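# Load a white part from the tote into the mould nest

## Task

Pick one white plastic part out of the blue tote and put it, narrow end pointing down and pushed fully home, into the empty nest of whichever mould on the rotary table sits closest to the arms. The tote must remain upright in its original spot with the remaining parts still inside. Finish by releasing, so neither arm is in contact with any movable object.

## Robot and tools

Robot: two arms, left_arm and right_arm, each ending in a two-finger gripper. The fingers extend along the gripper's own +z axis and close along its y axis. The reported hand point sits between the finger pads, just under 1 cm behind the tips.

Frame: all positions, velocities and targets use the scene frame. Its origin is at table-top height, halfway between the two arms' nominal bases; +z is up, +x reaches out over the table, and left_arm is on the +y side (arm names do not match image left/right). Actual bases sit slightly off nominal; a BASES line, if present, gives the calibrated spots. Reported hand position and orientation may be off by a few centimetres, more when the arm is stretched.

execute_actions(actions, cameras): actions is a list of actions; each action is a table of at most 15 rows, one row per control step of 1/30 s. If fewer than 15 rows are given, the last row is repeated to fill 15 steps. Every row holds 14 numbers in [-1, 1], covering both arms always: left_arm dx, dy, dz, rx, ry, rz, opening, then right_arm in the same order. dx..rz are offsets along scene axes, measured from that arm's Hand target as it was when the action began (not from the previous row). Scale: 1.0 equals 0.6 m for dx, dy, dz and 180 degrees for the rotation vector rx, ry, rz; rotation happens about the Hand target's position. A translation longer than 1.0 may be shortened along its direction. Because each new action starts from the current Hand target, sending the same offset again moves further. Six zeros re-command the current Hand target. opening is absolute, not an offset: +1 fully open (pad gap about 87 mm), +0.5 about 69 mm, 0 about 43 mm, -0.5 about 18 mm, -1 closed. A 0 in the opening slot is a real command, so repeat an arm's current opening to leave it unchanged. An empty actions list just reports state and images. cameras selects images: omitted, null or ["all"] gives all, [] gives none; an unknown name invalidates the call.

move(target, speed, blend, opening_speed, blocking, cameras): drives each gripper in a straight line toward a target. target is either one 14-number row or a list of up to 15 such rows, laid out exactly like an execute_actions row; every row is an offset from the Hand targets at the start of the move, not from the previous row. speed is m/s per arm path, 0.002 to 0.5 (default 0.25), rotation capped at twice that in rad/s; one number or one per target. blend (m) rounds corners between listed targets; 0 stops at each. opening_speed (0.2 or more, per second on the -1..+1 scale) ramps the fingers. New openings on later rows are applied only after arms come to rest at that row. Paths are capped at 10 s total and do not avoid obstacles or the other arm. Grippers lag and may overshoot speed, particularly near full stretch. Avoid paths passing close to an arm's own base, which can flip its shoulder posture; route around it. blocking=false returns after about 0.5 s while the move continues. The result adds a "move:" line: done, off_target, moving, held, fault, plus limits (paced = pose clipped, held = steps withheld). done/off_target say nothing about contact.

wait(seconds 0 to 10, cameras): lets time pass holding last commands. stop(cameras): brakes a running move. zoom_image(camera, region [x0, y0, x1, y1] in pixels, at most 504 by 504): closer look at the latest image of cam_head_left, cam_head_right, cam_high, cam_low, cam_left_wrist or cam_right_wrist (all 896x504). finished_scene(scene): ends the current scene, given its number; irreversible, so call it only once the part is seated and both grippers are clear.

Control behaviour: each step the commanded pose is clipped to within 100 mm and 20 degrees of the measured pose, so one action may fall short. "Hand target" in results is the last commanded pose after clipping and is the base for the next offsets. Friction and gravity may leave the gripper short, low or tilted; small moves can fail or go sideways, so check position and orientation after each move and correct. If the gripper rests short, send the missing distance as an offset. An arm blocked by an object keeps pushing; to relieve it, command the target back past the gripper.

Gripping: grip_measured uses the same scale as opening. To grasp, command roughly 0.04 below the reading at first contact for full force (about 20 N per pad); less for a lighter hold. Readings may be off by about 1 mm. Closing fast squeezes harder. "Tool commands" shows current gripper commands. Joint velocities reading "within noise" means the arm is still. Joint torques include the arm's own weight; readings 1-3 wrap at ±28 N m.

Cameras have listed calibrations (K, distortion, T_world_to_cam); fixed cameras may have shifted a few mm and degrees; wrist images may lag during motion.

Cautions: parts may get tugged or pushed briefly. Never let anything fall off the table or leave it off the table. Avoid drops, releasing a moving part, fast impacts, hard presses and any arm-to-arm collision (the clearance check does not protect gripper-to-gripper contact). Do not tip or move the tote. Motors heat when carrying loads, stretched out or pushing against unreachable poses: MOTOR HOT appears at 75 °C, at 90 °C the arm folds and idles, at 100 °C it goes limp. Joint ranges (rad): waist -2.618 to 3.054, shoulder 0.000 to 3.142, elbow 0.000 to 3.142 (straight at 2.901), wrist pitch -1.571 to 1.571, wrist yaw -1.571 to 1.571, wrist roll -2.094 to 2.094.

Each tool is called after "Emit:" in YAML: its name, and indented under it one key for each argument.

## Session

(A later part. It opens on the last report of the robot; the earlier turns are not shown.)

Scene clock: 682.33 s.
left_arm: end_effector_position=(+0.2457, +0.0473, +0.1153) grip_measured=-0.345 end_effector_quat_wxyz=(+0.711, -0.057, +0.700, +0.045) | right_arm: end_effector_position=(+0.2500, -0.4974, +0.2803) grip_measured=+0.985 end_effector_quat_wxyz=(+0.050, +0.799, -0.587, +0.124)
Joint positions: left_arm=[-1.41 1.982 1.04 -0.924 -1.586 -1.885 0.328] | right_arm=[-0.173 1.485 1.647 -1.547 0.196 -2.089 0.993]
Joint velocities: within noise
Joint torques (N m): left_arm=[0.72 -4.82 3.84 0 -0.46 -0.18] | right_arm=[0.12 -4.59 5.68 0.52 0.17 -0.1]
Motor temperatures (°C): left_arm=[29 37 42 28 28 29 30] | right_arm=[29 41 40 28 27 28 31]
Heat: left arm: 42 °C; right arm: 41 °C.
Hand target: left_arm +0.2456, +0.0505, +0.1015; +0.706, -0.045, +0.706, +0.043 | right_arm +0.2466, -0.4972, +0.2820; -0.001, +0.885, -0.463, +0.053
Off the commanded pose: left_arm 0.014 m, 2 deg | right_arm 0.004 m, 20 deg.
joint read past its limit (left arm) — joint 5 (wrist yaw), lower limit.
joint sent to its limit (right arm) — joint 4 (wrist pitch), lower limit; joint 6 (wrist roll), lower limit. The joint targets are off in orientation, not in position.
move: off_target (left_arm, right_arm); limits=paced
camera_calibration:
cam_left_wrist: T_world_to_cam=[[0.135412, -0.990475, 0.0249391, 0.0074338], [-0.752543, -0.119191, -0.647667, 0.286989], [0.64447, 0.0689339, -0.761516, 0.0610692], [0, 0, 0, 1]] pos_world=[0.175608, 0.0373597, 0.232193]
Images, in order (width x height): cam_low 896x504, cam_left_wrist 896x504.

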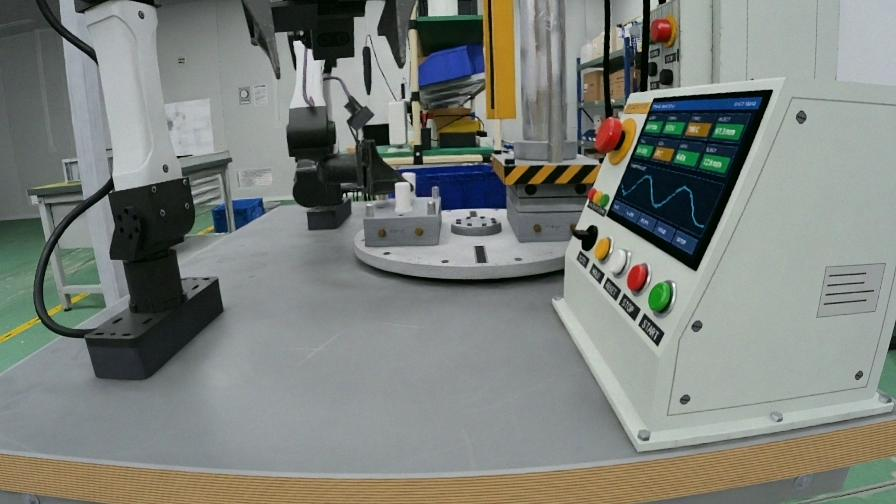

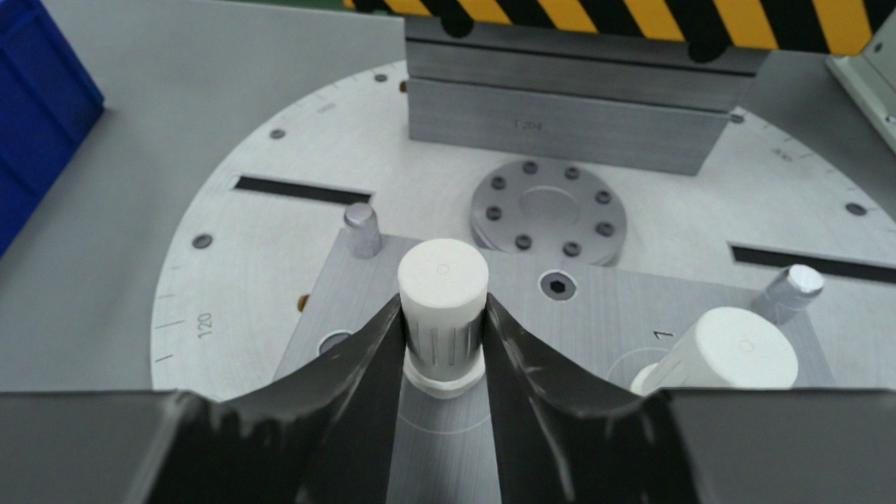

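Emit:
move:
  target: [-0.001,0,-0.013,0,0,0,-0.6,0,0,0,0,0,0,1]
  speed: 0.03
  cameras: ["cam_left_wrist","cam_low"]

Emit:
zoom_image:
  camera: "cam_low"
  region: [340, 110, 470, 230]

Emit:
zoom_image:
  camera: "cam_left_wrist"
  region: [370, 230, 530, 460]

Scene clock: 687.57 s.
left_arm: end_effector_position=(+0.2448, +0.0470, +0.1093) grip_measured=-0.345 end_effector_quat_wxyz=(+0.711, -0.055, +0.700, +0.044) | right_arm: end_effector_position=(+0.2500, -0.4974, +0.2803) grip_measured=+0.985 end_effector_quat_wxyz=(+0.050, +0.799, -0.587, +0.124)
Joint positions: left_arm=[-1.413 2.004 1.04 -0.93 -1.586 -1.91 0.328] | right_arm=[-0.173 1.485 1.647 -1.547 0.196 -2.089 0.993]
Joint velocities: within noise
Joint torques (N m): left_arm=[0.79 -4.52 3.56 0 -0.45 -0.22] | right_arm=[0.14 -4.55 5.78 0.49 0.19 -0.08]
Motor temperatures (°C): left_arm=[29 37 42 28 28 29 30] | right_arm=[29 41 40 28 27 28 31]
Heat: left arm: 42 °C; right arm: 41 °C.
Hand target: left_arm +0.2450, +0.0505, +0.0937; +0.706, -0.044, +0.706, +0.043 | right_arm +0.2466, -0.4972, +0.2820; -0.001, +0.885, -0.463, +0.053
Off the commanded pose: left_arm 0.016 m, 1 deg | right_arm 0.004 m, 20 deg; orientation clipped.
joint read past its limit (left arm) — joint 5 (wrist yaw), lower limit.
joint sent to its limit (right arm) — joint 4 (wrist pitch), lower limit; joint 6 (wrist roll), lower limit. The joint targets are off in orientation, not in position.
move: off_target (left_arm, right_arm); limits=paced
camera_calibration:
cam_left_wrist: T_world_to_cam=[[0.13204, -0.990986, 0.0226497, 0.00844633], [-0.753235, -0.115163, -0.647592, 0.282368], [0.644363, 0.0684476, -0.761651, 0.0571411], [0, 0, 0, 1]] pos_world=[0.174755, 0.0369775, 0.22619]
Images, in order (width x height): cam_low 896x504, cam_left_wrist 896x504.

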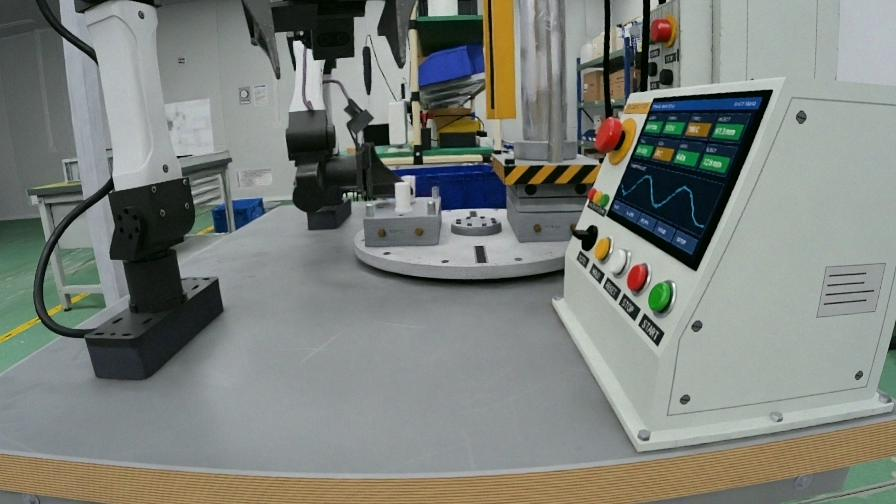

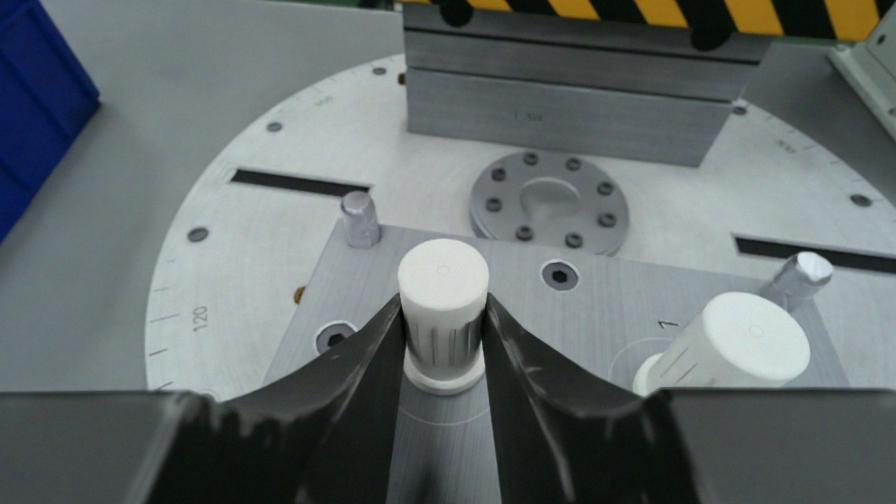

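Scaled by 3.877 from the camera's 896x504 image, which has a finer 1280x720 frame.

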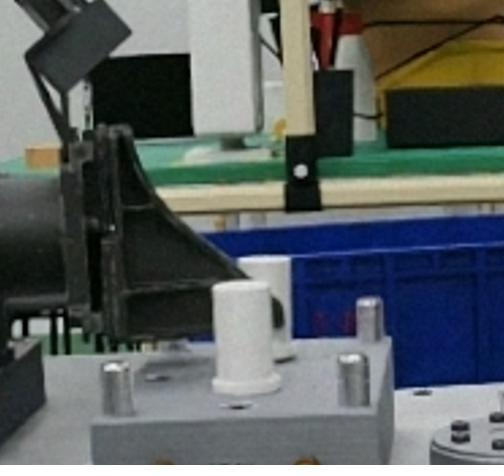

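Scaled by 2.191 from the camera's 896x504 image, which has a finer 1280x720 frame.

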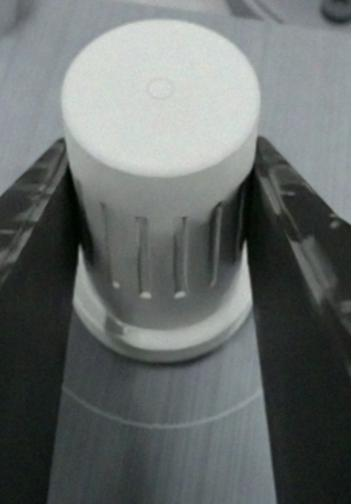

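Emit:
move:
  target: [-0.001,0,-0.009,0,0,0,-0.6,0,0,0,0,0,0,1]
  speed: 0.03
  cameras: ["cam_left_wrist","cam_low"]

Emit:
zoom_image:
  camera: "cam_low"
  region: [340, 110, 470, 230]

Emit:
zoom_image:
  camera: "cam_left_wrist"
  region: [370, 230, 530, 460]

Scene clock: 695.13 s.
left_arm: end_effector_position=(+0.2445, +0.0470, +0.1074) grip_measured=-0.345 end_effector_quat_wxyz=(+0.711, -0.056, +0.700, +0.042) | right_arm: end_effector_position=(+0.2500, -0.4974, +0.2803) grip_measured=+0.985 end_effector_quat_wxyz=(+0.050, +0.799, -0.587, +0.124)
Joint positions: left_arm=[-1.414 2.012 1.04 -0.938 -1.586 -1.93 0.328] | right_arm=[-0.173 1.485 1.647 -1.547 0.196 -2.089 0.993]
Joint velocities: within noise
Joint torques (N m): left_arm=[0.7 -3.78 3.4 0.02 -0.44 -0.26] | right_arm=[0.1 -4.53 5.85 0.51 0.17 -0.1]
Motor temperatures (°C): left_arm=[29 37 41 28 28 29 30] | right_arm=[29 41 40 28 27 28 31]
Heat: left arm: 41 °C; right arm: 41 °C.
Hand target: left_arm +0.2444, +0.0505, +0.0884; +0.706, -0.044, +0.706, +0.043 | right_arm +0.2466, -0.4972, +0.2820; -0.001, +0.885, -0.463, +0.053
Off the commanded pose: left_arm 0.019 m, 2 deg | right_arm 0.004 m, 20 deg; orientation clipped.
joint read past its limit (left arm) — joint 5 (wrist yaw), lower limit.
joint sent to its limit (right arm) — joint 4 (wrist pitch), lower limit; joint 6 (wrist roll), lower limit. The joint targets are off in orientation, not in position.
move: off_target (left_arm, right_arm); limits=paced
camera_calibration:
cam_left_wrist: T_world_to_cam=[[0.130475, -0.991078, 0.0272199, 0.00845311], [-0.75282, -0.116899, -0.647762, 0.280836], [0.645165, 0.0640251, -0.761356, 0.0558335], [0, 0, 0, 1]] pos_world=[0.174295, 0.0376325, 0.224194]
Images, in order (width x height): cam_low 896x504, cam_left_wrist 896x504.

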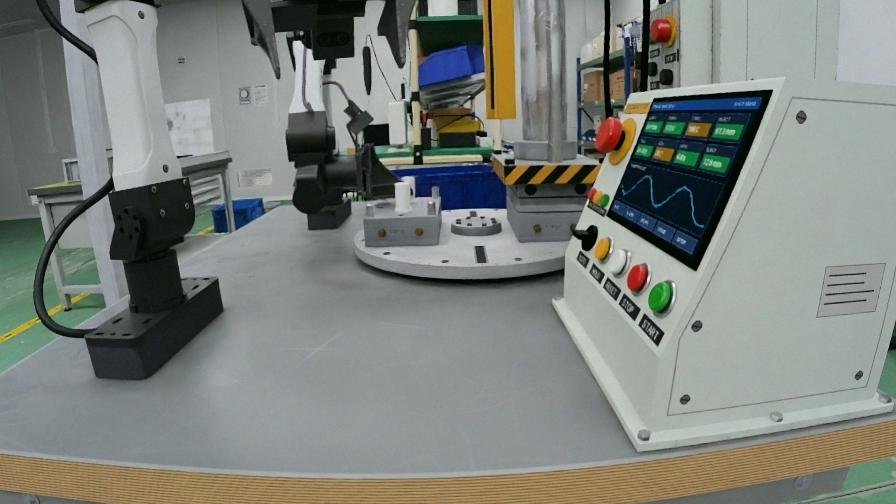

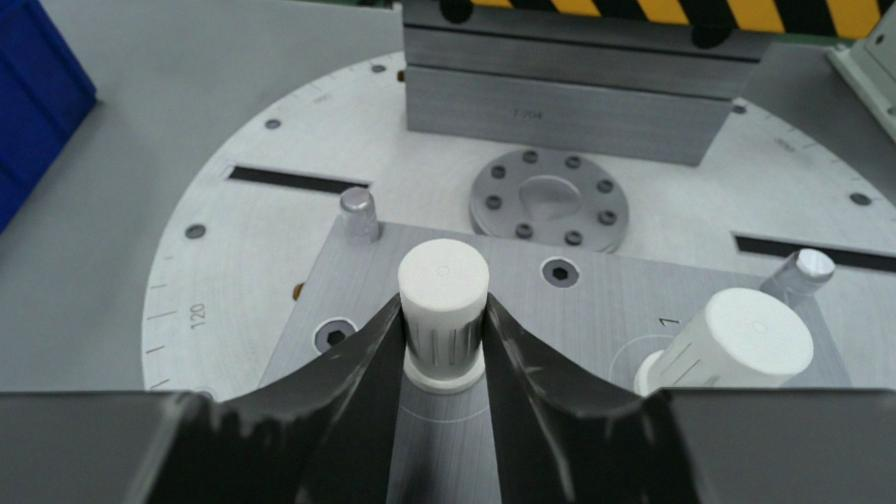

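Scaled by 3.877 from the camera's 896x504 image, which has a finer 1280x720 frame.

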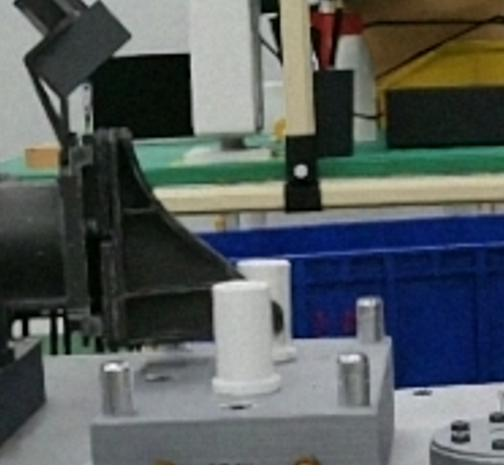

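Scaled by 2.191 from the camera's 896x504 image, which has a finer 1280x720 frame.

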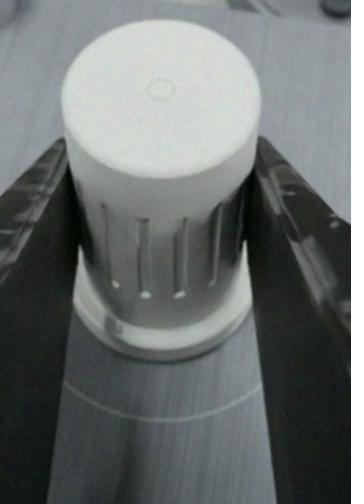

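Emit:
move:
  target: [-0.001,0,-0.009,0,0,0,-0.6,0,0,0,0,0,0,1]
  speed: 0.03
  cameras: ["cam_left_wrist","cam_low"]

Emit:
zoom_image:
  camera: "cam_low"
  region: [370, 150, 450, 230]

Emit:
zoom_image:
  camera: "cam_left_wrist"
  region: [370, 300, 530, 440]

Scene clock: 707.57 s.
left_arm: end_effector_position=(+0.2442, +0.0472, +0.1069) grip_measured=-0.345 end_effector_quat_wxyz=(+0.711, -0.058, +0.700, +0.040) | right_arm: end_effector_position=(+0.2500, -0.4974, +0.2803) grip_measured=+0.985 end_effector_quat_wxyz=(+0.050, +0.799, -0.587, +0.124)
Joint positions: left_arm=[-1.415 2.016 1.042 -0.954 -1.586 -1.955 0.328] | right_arm=[-0.173 1.485 1.647 -1.547 0.196 -2.089 0.993]
Joint velocities: within noise
Joint torques (N m): left_arm=[0.59 -2.77 3.02 0.14 -0.42 -0.25] | right_arm=[0.03 -4.68 5.71 0.5 0.21 -0.07]
Motor temperatures (°C): left_arm=[29 37 41 28 28 29 30] | right_arm=[29 41 40 28 27 28 31]
Heat: left arm: 41 °C; right arm: 41 °C.
Hand target: left_arm +0.2438, +0.0505, +0.0830; +0.706, -0.044, +0.706, +0.043 | right_arm +0.2466, -0.4972, +0.2820; -0.001, +0.885, -0.463, +0.053
Off the commanded pose: left_arm 0.024 m, 2 deg | right_arm 0.004 m, 20 deg.
joint read past its limit (left arm) — joint 5 (wrist yaw), lower limit.
joint sent to its limit (right arm) — joint 4 (wrist pitch), lower limit; joint 6 (wrist roll), lower limit. The joint targets are off in orientation, not in position.
move: off_target (left_arm, right_arm); limits=paced
camera_calibration:
cam_left_wrist: T_world_to_cam=[[0.129356, -0.991051, 0.0329378, 0.00836359], [-0.752501, -0.119743, -0.647614, 0.280408], [0.645762, 0.0589873, -0.761256, 0.0557271], [0, 0, 0, 1]] pos_world=[0.173939, 0.0385786, 0.223743]
Images, in order (width x height): cam_low 896x504, cam_left_wrist 896x504.

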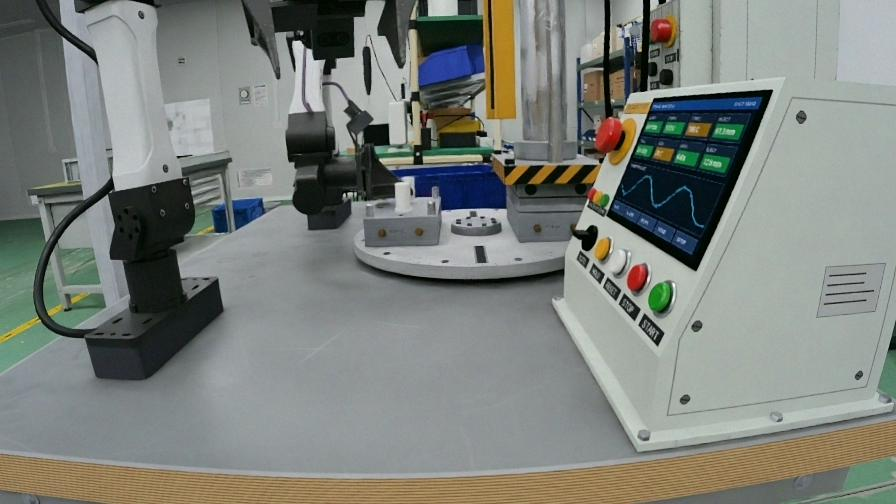

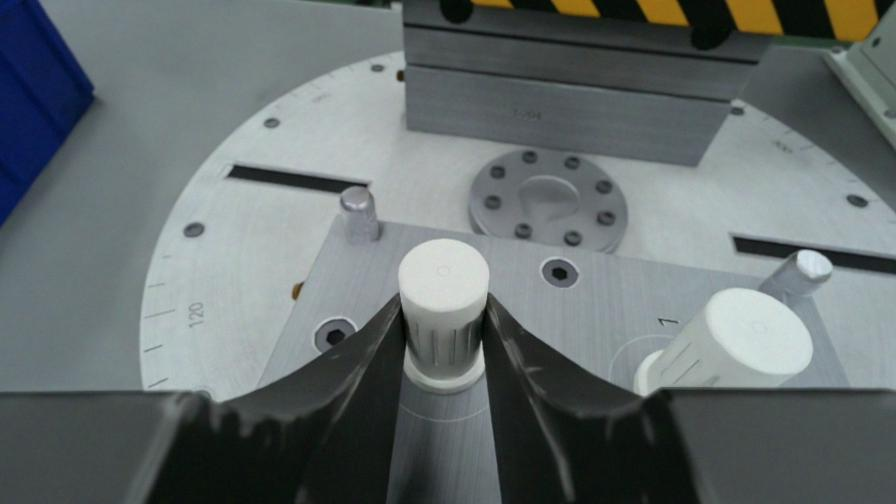

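Scaled by 6.300 from the camera's 896x504 image, which has a finer 1280x720 frame.

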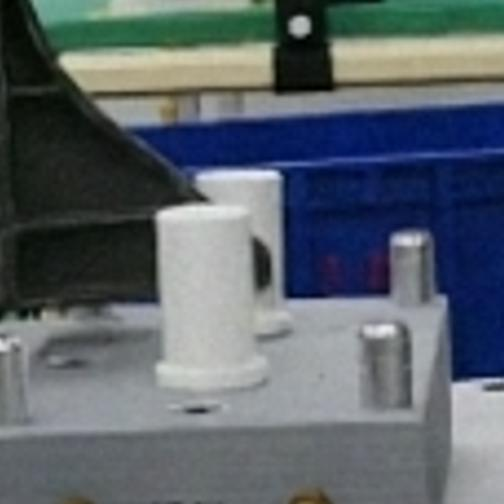

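Scaled by 3.150 from the camera's 896x504 image, which has a finer 1280x720 frame.

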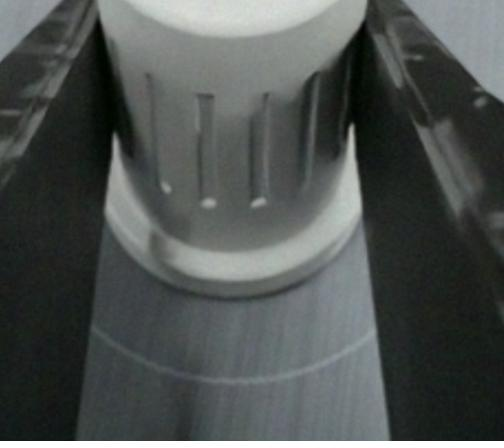

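Emit:
move:
  target: [0,0,0.026,0,0,0,-0.6,0,0,0,0,0,0,1]
  speed: 0.03
  cameras: []

Emit:
move:
  target: [0,0,0,0,0,0,-0.15,0,0,0,0,0,0,1]
  opening_speed: 0.3
  cameras: ["cam_left_wrist","cam_low"]

Emit:
zoom_image:
  camera: "cam_low"
  region: [370, 150, 450, 230]

Emit:
zoom_image:
  camera: "cam_left_wrist"
  region: [330, 220, 570, 460]

Scene clock: 715.07 s.
left_arm: end_effector_position=(+0.2442, +0.0474, +0.1075) grip_measured=-0.345 end_effector_quat_wxyz=(+0.711, -0.057, +0.700, +0.041) | right_arm: end_effector_position=(+0.2500, -0.4974, +0.2803) grip_measured=+0.985 end_effector_quat_wxyz=(+0.050, +0.799, -0.587, +0.124)
Joint positions: left_arm=[-1.415 2.016 1.044 -0.962 -1.586 -1.958 0.328] | right_arm=[-0.173 1.485 1.647 -1.547 0.196 -2.089 0.993]
Joint velocities: within noise
Joint torques (N m): left_arm=[0.7 -5.76 4.36 -0.26 -0.44 -0.15] | right_arm=[0.23 -4.56 5.74 0.53 0.19 -0.11]
Motor temperatures (°C): left_arm=[29 36 41 28 28 29 30] | right_arm=[29 41 40 28 27 28 31]
Heat: left arm: 41 °C; right arm: 41 °C.
Hand target: left_arm +0.2438, +0.0505, +0.0986; +0.706, -0.044, +0.706, +0.043 | right_arm +0.2466, -0.4972, +0.2820; -0.001, +0.885, -0.463, +0.053
Off the commanded pose: left_arm 0.009 m, 2 deg | right_arm 0.004 m, 20 deg; orientation clipped.
joint read past its limit (left arm) — joint 5 (wrist yaw), lower limit.
joint sent to its limit (right arm) — joint 4 (wrist pitch), lower limit; joint 6 (wrist roll), lower limit. The joint targets are off in orientation, not in position.
move: off_target (right_arm); limits=paced
No camera images: "cameras" was empty.

Scene clock: 716.77 s.
left_arm: end_effector_position=(+0.2442, +0.0471, +0.1064) grip_measured=-0.150 end_effector_quat_wxyz=(+0.711, -0.059, +0.700, +0.038) | right_arm: end_effector_position=(+0.2500, -0.4974, +0.2803) grip_measured=+0.985 end_effector_quat_wxyz=(+0.050, +0.799, -0.587, +0.124)
Joint positions: left_arm=[-1.415 2.02 1.044 -0.963 -1.586 -1.969 0.425] | right_arm=[-0.173 1.485 1.647 -1.547 0.196 -2.089 0.993]
Joint velocities: within noise
Joint torques (N m): left_arm=[0.7 -5.94 4.49 -0.32 -0.44 -0.08] | right_arm=[0.02 -4.53 5.85 0.51 0.18 -0.08]
Motor temperatures (°C): left_arm=[29 36 41 28 28 29 30] | right_arm=[29 41 40 28 27 28 31]
Heat: left arm: 41 °C; right arm: 41 °C.
Hand target: left_arm +0.2438, +0.0505, +0.0986; +0.706, -0.044, +0.706, +0.043 | right_arm +0.2466, -0.4972, +0.2820; -0.001, +0.885, -0.463, +0.053
Off the commanded pose: left_arm 0.008 m, 2 deg | right_arm 0.004 m, 20 deg; orientation clipped.
joint read past its limit (left arm) — joint 5 (wrist yaw), lower limit.
joint sent to its limit (right arm) — joint 4 (wrist pitch), lower limit; joint 6 (wrist roll), lower limit. The joint targets are off in orientation, not in position.
move: off_target (right_arm); limits=paced
camera_calibration:
cam_left_wrist: T_world_to_cam=[[0.12913, -0.990946, 0.0367493, 0.00792958], [-0.752226, -0.122035, -0.647506, 0.280076], [0.646128, 0.0559687, -0.761174, 0.0553501], [0, 0, 0, 1]] pos_world=[0.173893, 0.038939, 0.223191]
Images, in order (width x height): cam_low 896x504, cam_left_wrist 896x504.

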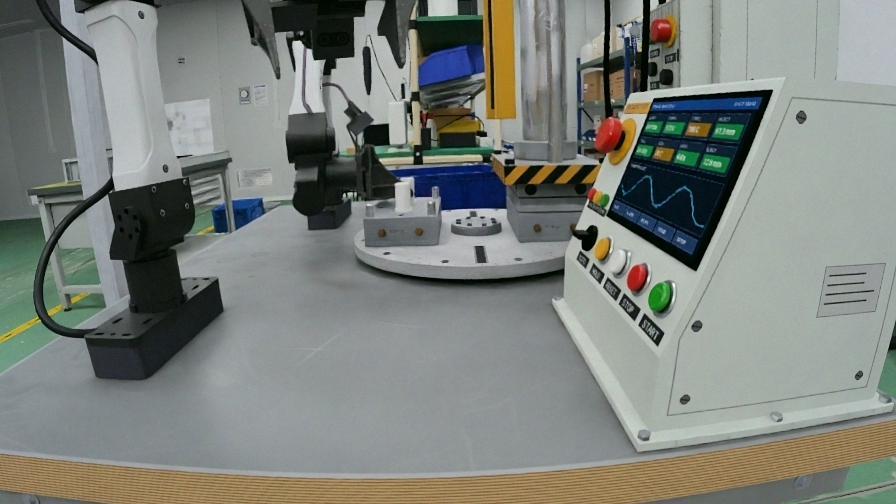

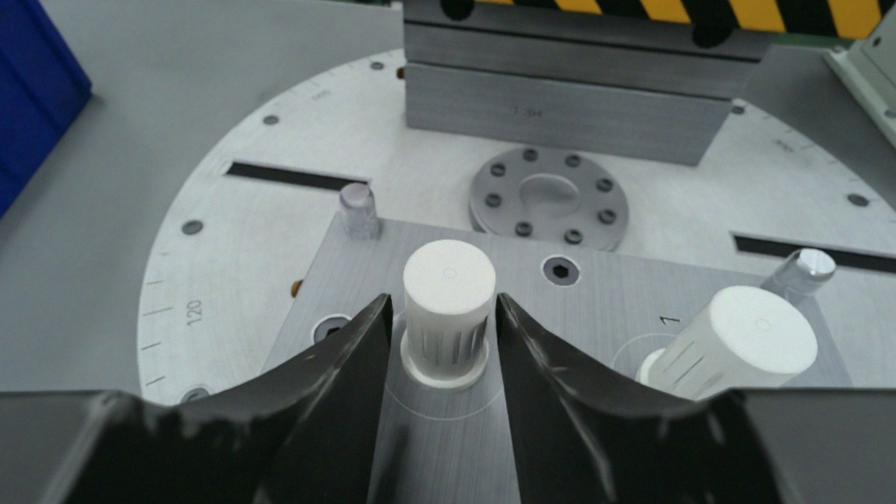

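Scaled by 6.300 from the camera's 896x504 image, which has a finer 1280x720 frame.

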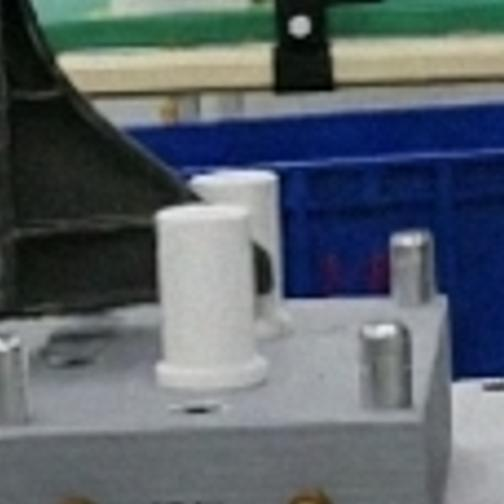

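Scaled by 2.100 from the camera's 896x504 image, which has a finer 1280x720 frame.

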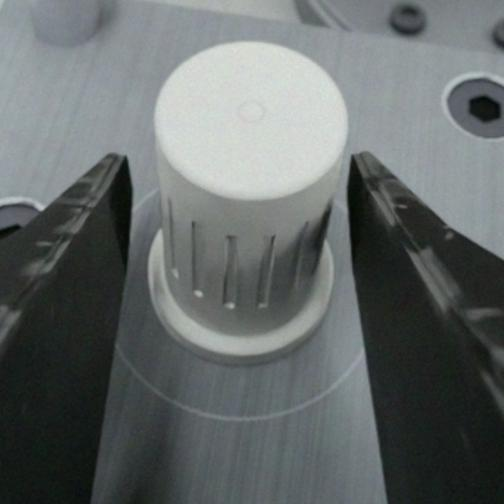

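Emit:
move:
  target:
    - [-0.02,-0.002,0.02,0,0,0,-0.15,0,0,0,0,0,0,1]
    - [-0.06,-0.007,0.025,0,0,0,-0.15,0,0,0,0,0,0,1]
  speed: 0.03
  blend: 0.005
  cameras: ["cam_left_wrist","cam_low"]

Scene clock: 724.93 s.
left_arm: end_effector_position=(+0.2104, +0.0514, +0.1104) grip_measured=-0.150 end_effector_quat_wxyz=(+0.693, -0.012, +0.720, +0.027) | right_arm: end_effector_position=(+0.2500, -0.4974, +0.2803) grip_measured=+0.985 end_effector_quat_wxyz=(+0.050, +0.799, -0.587, +0.124)
Joint positions: left_arm=[-1.525 1.971 1.01 -1.131 -1.528 -2.071 0.425] | right_arm=[-0.173 1.485 1.647 -1.547 0.196 -2.089 0.993]
Joint velocities: within noise
Joint torques (N m): left_arm=[0.23 -7.5 6.99 -0.56 -0.32 -0.09] | right_arm=[0.08 -4.64 5.82 0.53 0.19 -0.1]
Motor temperatures (°C): left_arm=[29 37 41 28 28 29 30] | right_arm=[29 41 40 28 27 28 31]
Heat: left arm: 41 °C; right arm: 41 °C.
Hand target: left_arm +0.2078, +0.0462, +0.1136; +0.706, -0.044, +0.706, +0.043 | right_arm +0.2466, -0.4972, +0.2820; -0.001, +0.885, -0.463, +0.053
Off the commanded pose: left_arm 0.007 m, 5 deg | right_arm 0.004 m, 20 deg; orientation clipped.
joint sent to its limit (left arm) — joint 6 (wrist roll), lower limit. The joint targets are off in orientation, not in position.
joint sent to its limit (right arm) — joint 4 (wrist pitch), lower limit; joint 6 (wrist roll), lower limit. The joint targets are off in orientation, not in position.
move: off_target (left_arm, right_arm); limits=paced
camera_calibration:
cam_left_wrist: T_world_to_cam=[[0.0468416, -0.998794, -0.0146866, 0.0397464], [-0.793694, -0.0282876, -0.607659, 0.257242], [0.606511, 0.0401204, -0.794062, 0.092865], [0, 0, 0, 1]] pos_world=[0.145986, 0.0432494, 0.23064]
Images, in order (width x height): cam_low 896x504, cam_left_wrist 896x504.

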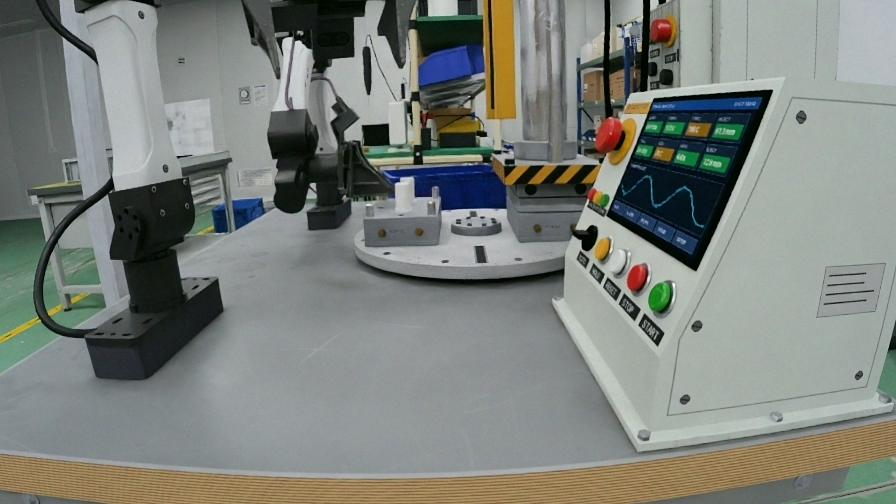

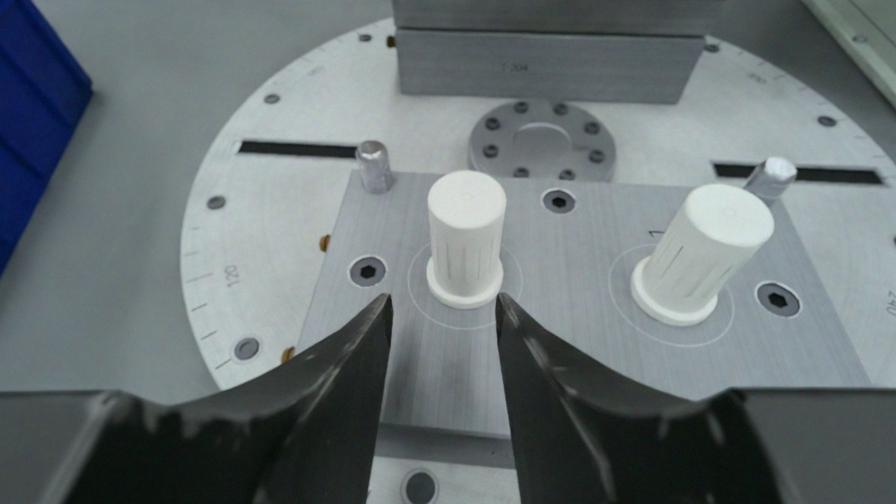

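Emit:
move:
  target:
    - [-0.045,0.0,0.0,0,0,0,-0.15,0,0,0,0,0,0,1]
    - [-0.06,0.0,0.2,0,0,0,-0.15,0,0,0,0,0,0,1]
  speed: [0.04,0.1]
  blend: 0.01
  cameras: ["cam_left_wrist","cam_low","cam_high","cam_head_left"]

Emit:
zoom_image:
  camera: "cam_low"
  region: [370, 150, 450, 230]

Scene clock: 733.80 s.
left_arm: end_effector_position=(+0.1750, +0.0462, +0.2256) grip_measured=-0.150 end_effector_quat_wxyz=(+0.671, +0.015, +0.741, -0.011) | right_arm: end_effector_position=(+0.2500, -0.4974, +0.2803) grip_measured=+0.985 end_effector_quat_wxyz=(+0.050, +0.799, -0.587, +0.124)
Joint positions: left_arm=[-1.645 1.697 1.225 -1.571 -1.461 -2.041 0.425] | right_arm=[-0.173 1.485 1.647 -1.547 0.196 -2.089 0.993]
Joint velocities: within noise
Joint torques (N m): left_arm=[0.05 -7.57 8.1 -0.53 -0.39 0.1] | right_arm=[-0.03 -4.59 5.78 0.52 0.2 -0.11]
Motor temperatures (°C): left_arm=[29 38 41 28 28 29 30] | right_arm=[29 41 40 28 27 28 31]
Heat: left arm: 41 °C; right arm: 41 °C.
Hand target: left_arm +0.1717, +0.0462, +0.2336; +0.706, -0.045, +0.706, +0.043 | right_arm +0.2466, -0.4972, +0.2820; -0.001, +0.885, -0.463, +0.053
Off the commanded pose: left_arm 0.009 m, 11 deg | right_arm 0.004 m, 20 deg; orientation clipped.
joint sent to its limit (left arm) — joint 4 (wrist pitch), lower limit. The joint targets are off in orientation, not in position.
joint sent to its limit (right arm) — joint 4 (wrist pitch), lower limit; joint 6 (wrist roll), lower limit. The joint targets are off in orientation, not in position.
move: off_target (left_arm, right_arm); limits=paced
camera_calibration:
cam_left_wrist: T_world_to_cam=[[-0.043861, -0.999034, 0.00275774, 0.0499398], [-0.828964, 0.0348534, -0.558215, 0.291134], [0.55758, -0.0267699, -0.829692, 0.225616], [0, 0, 0, 1]] pos_world=[0.117731, 0.0457842, 0.34957]
Images, in order (width x height): cam_head_left 896x504, cam_high 896x504, cam_low 896x504, cam_left_wrist 896x504.

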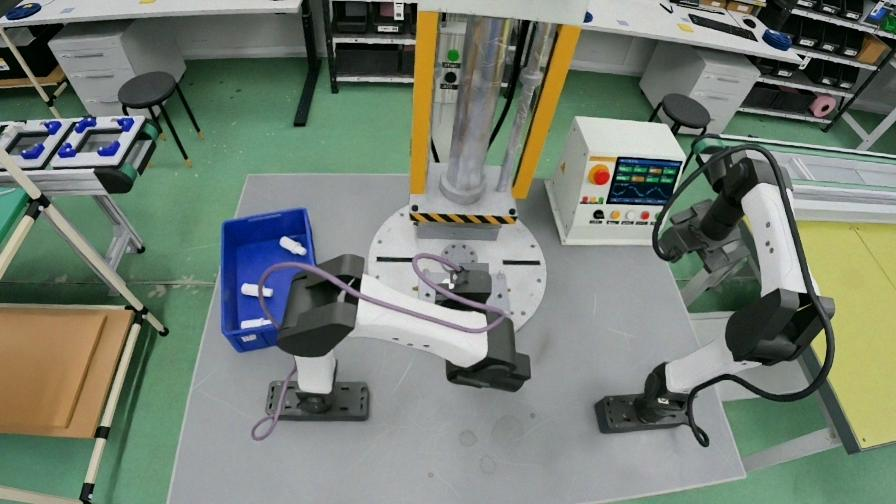

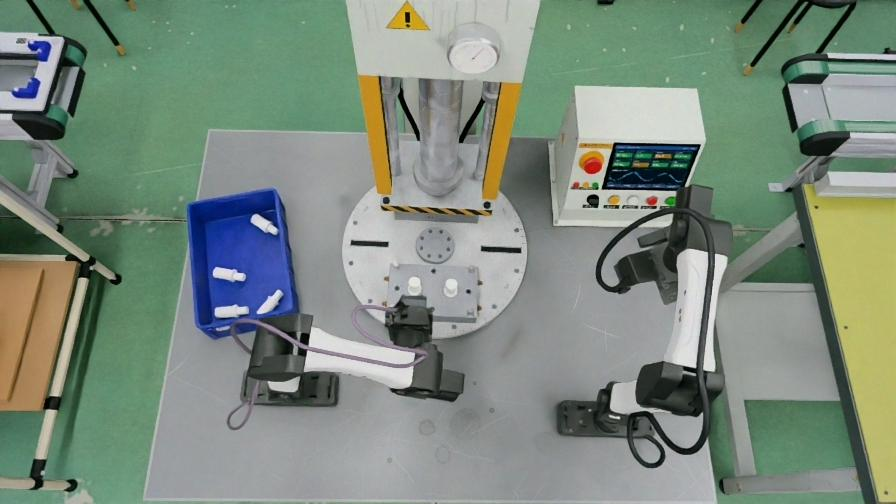

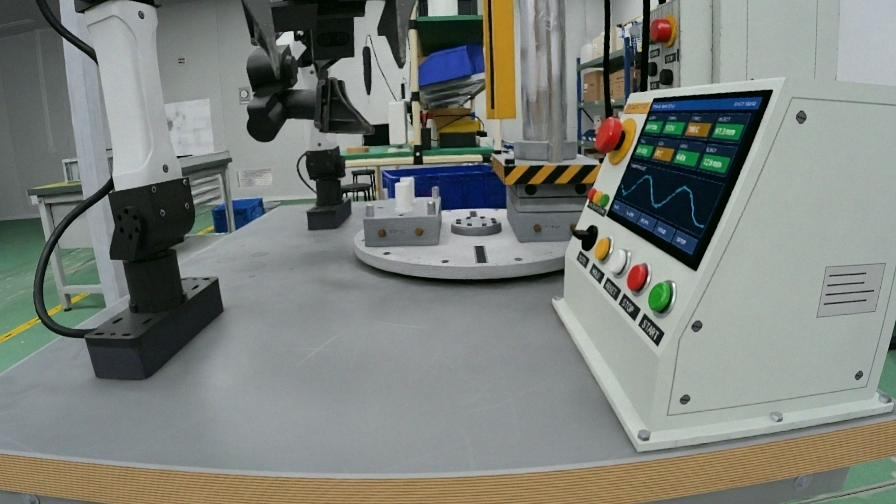

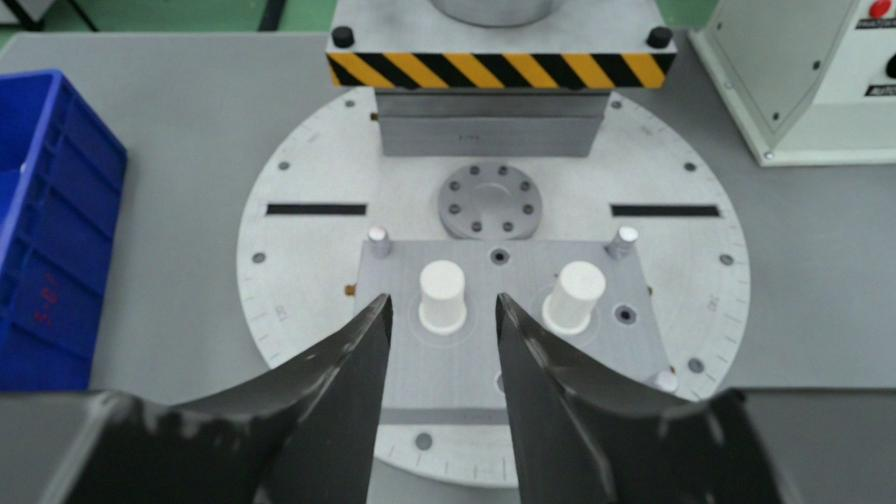

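Scaled by 6.300 from the camera's 896x504 image, which has a finer 1280x720 frame.

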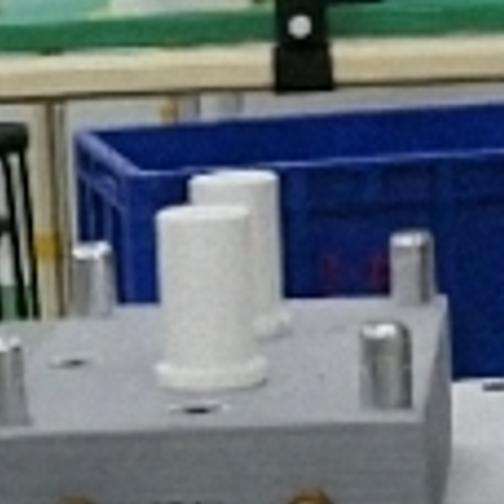

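Emit:
finished_scene:
  scene: 2

The scene is finished: the task was done.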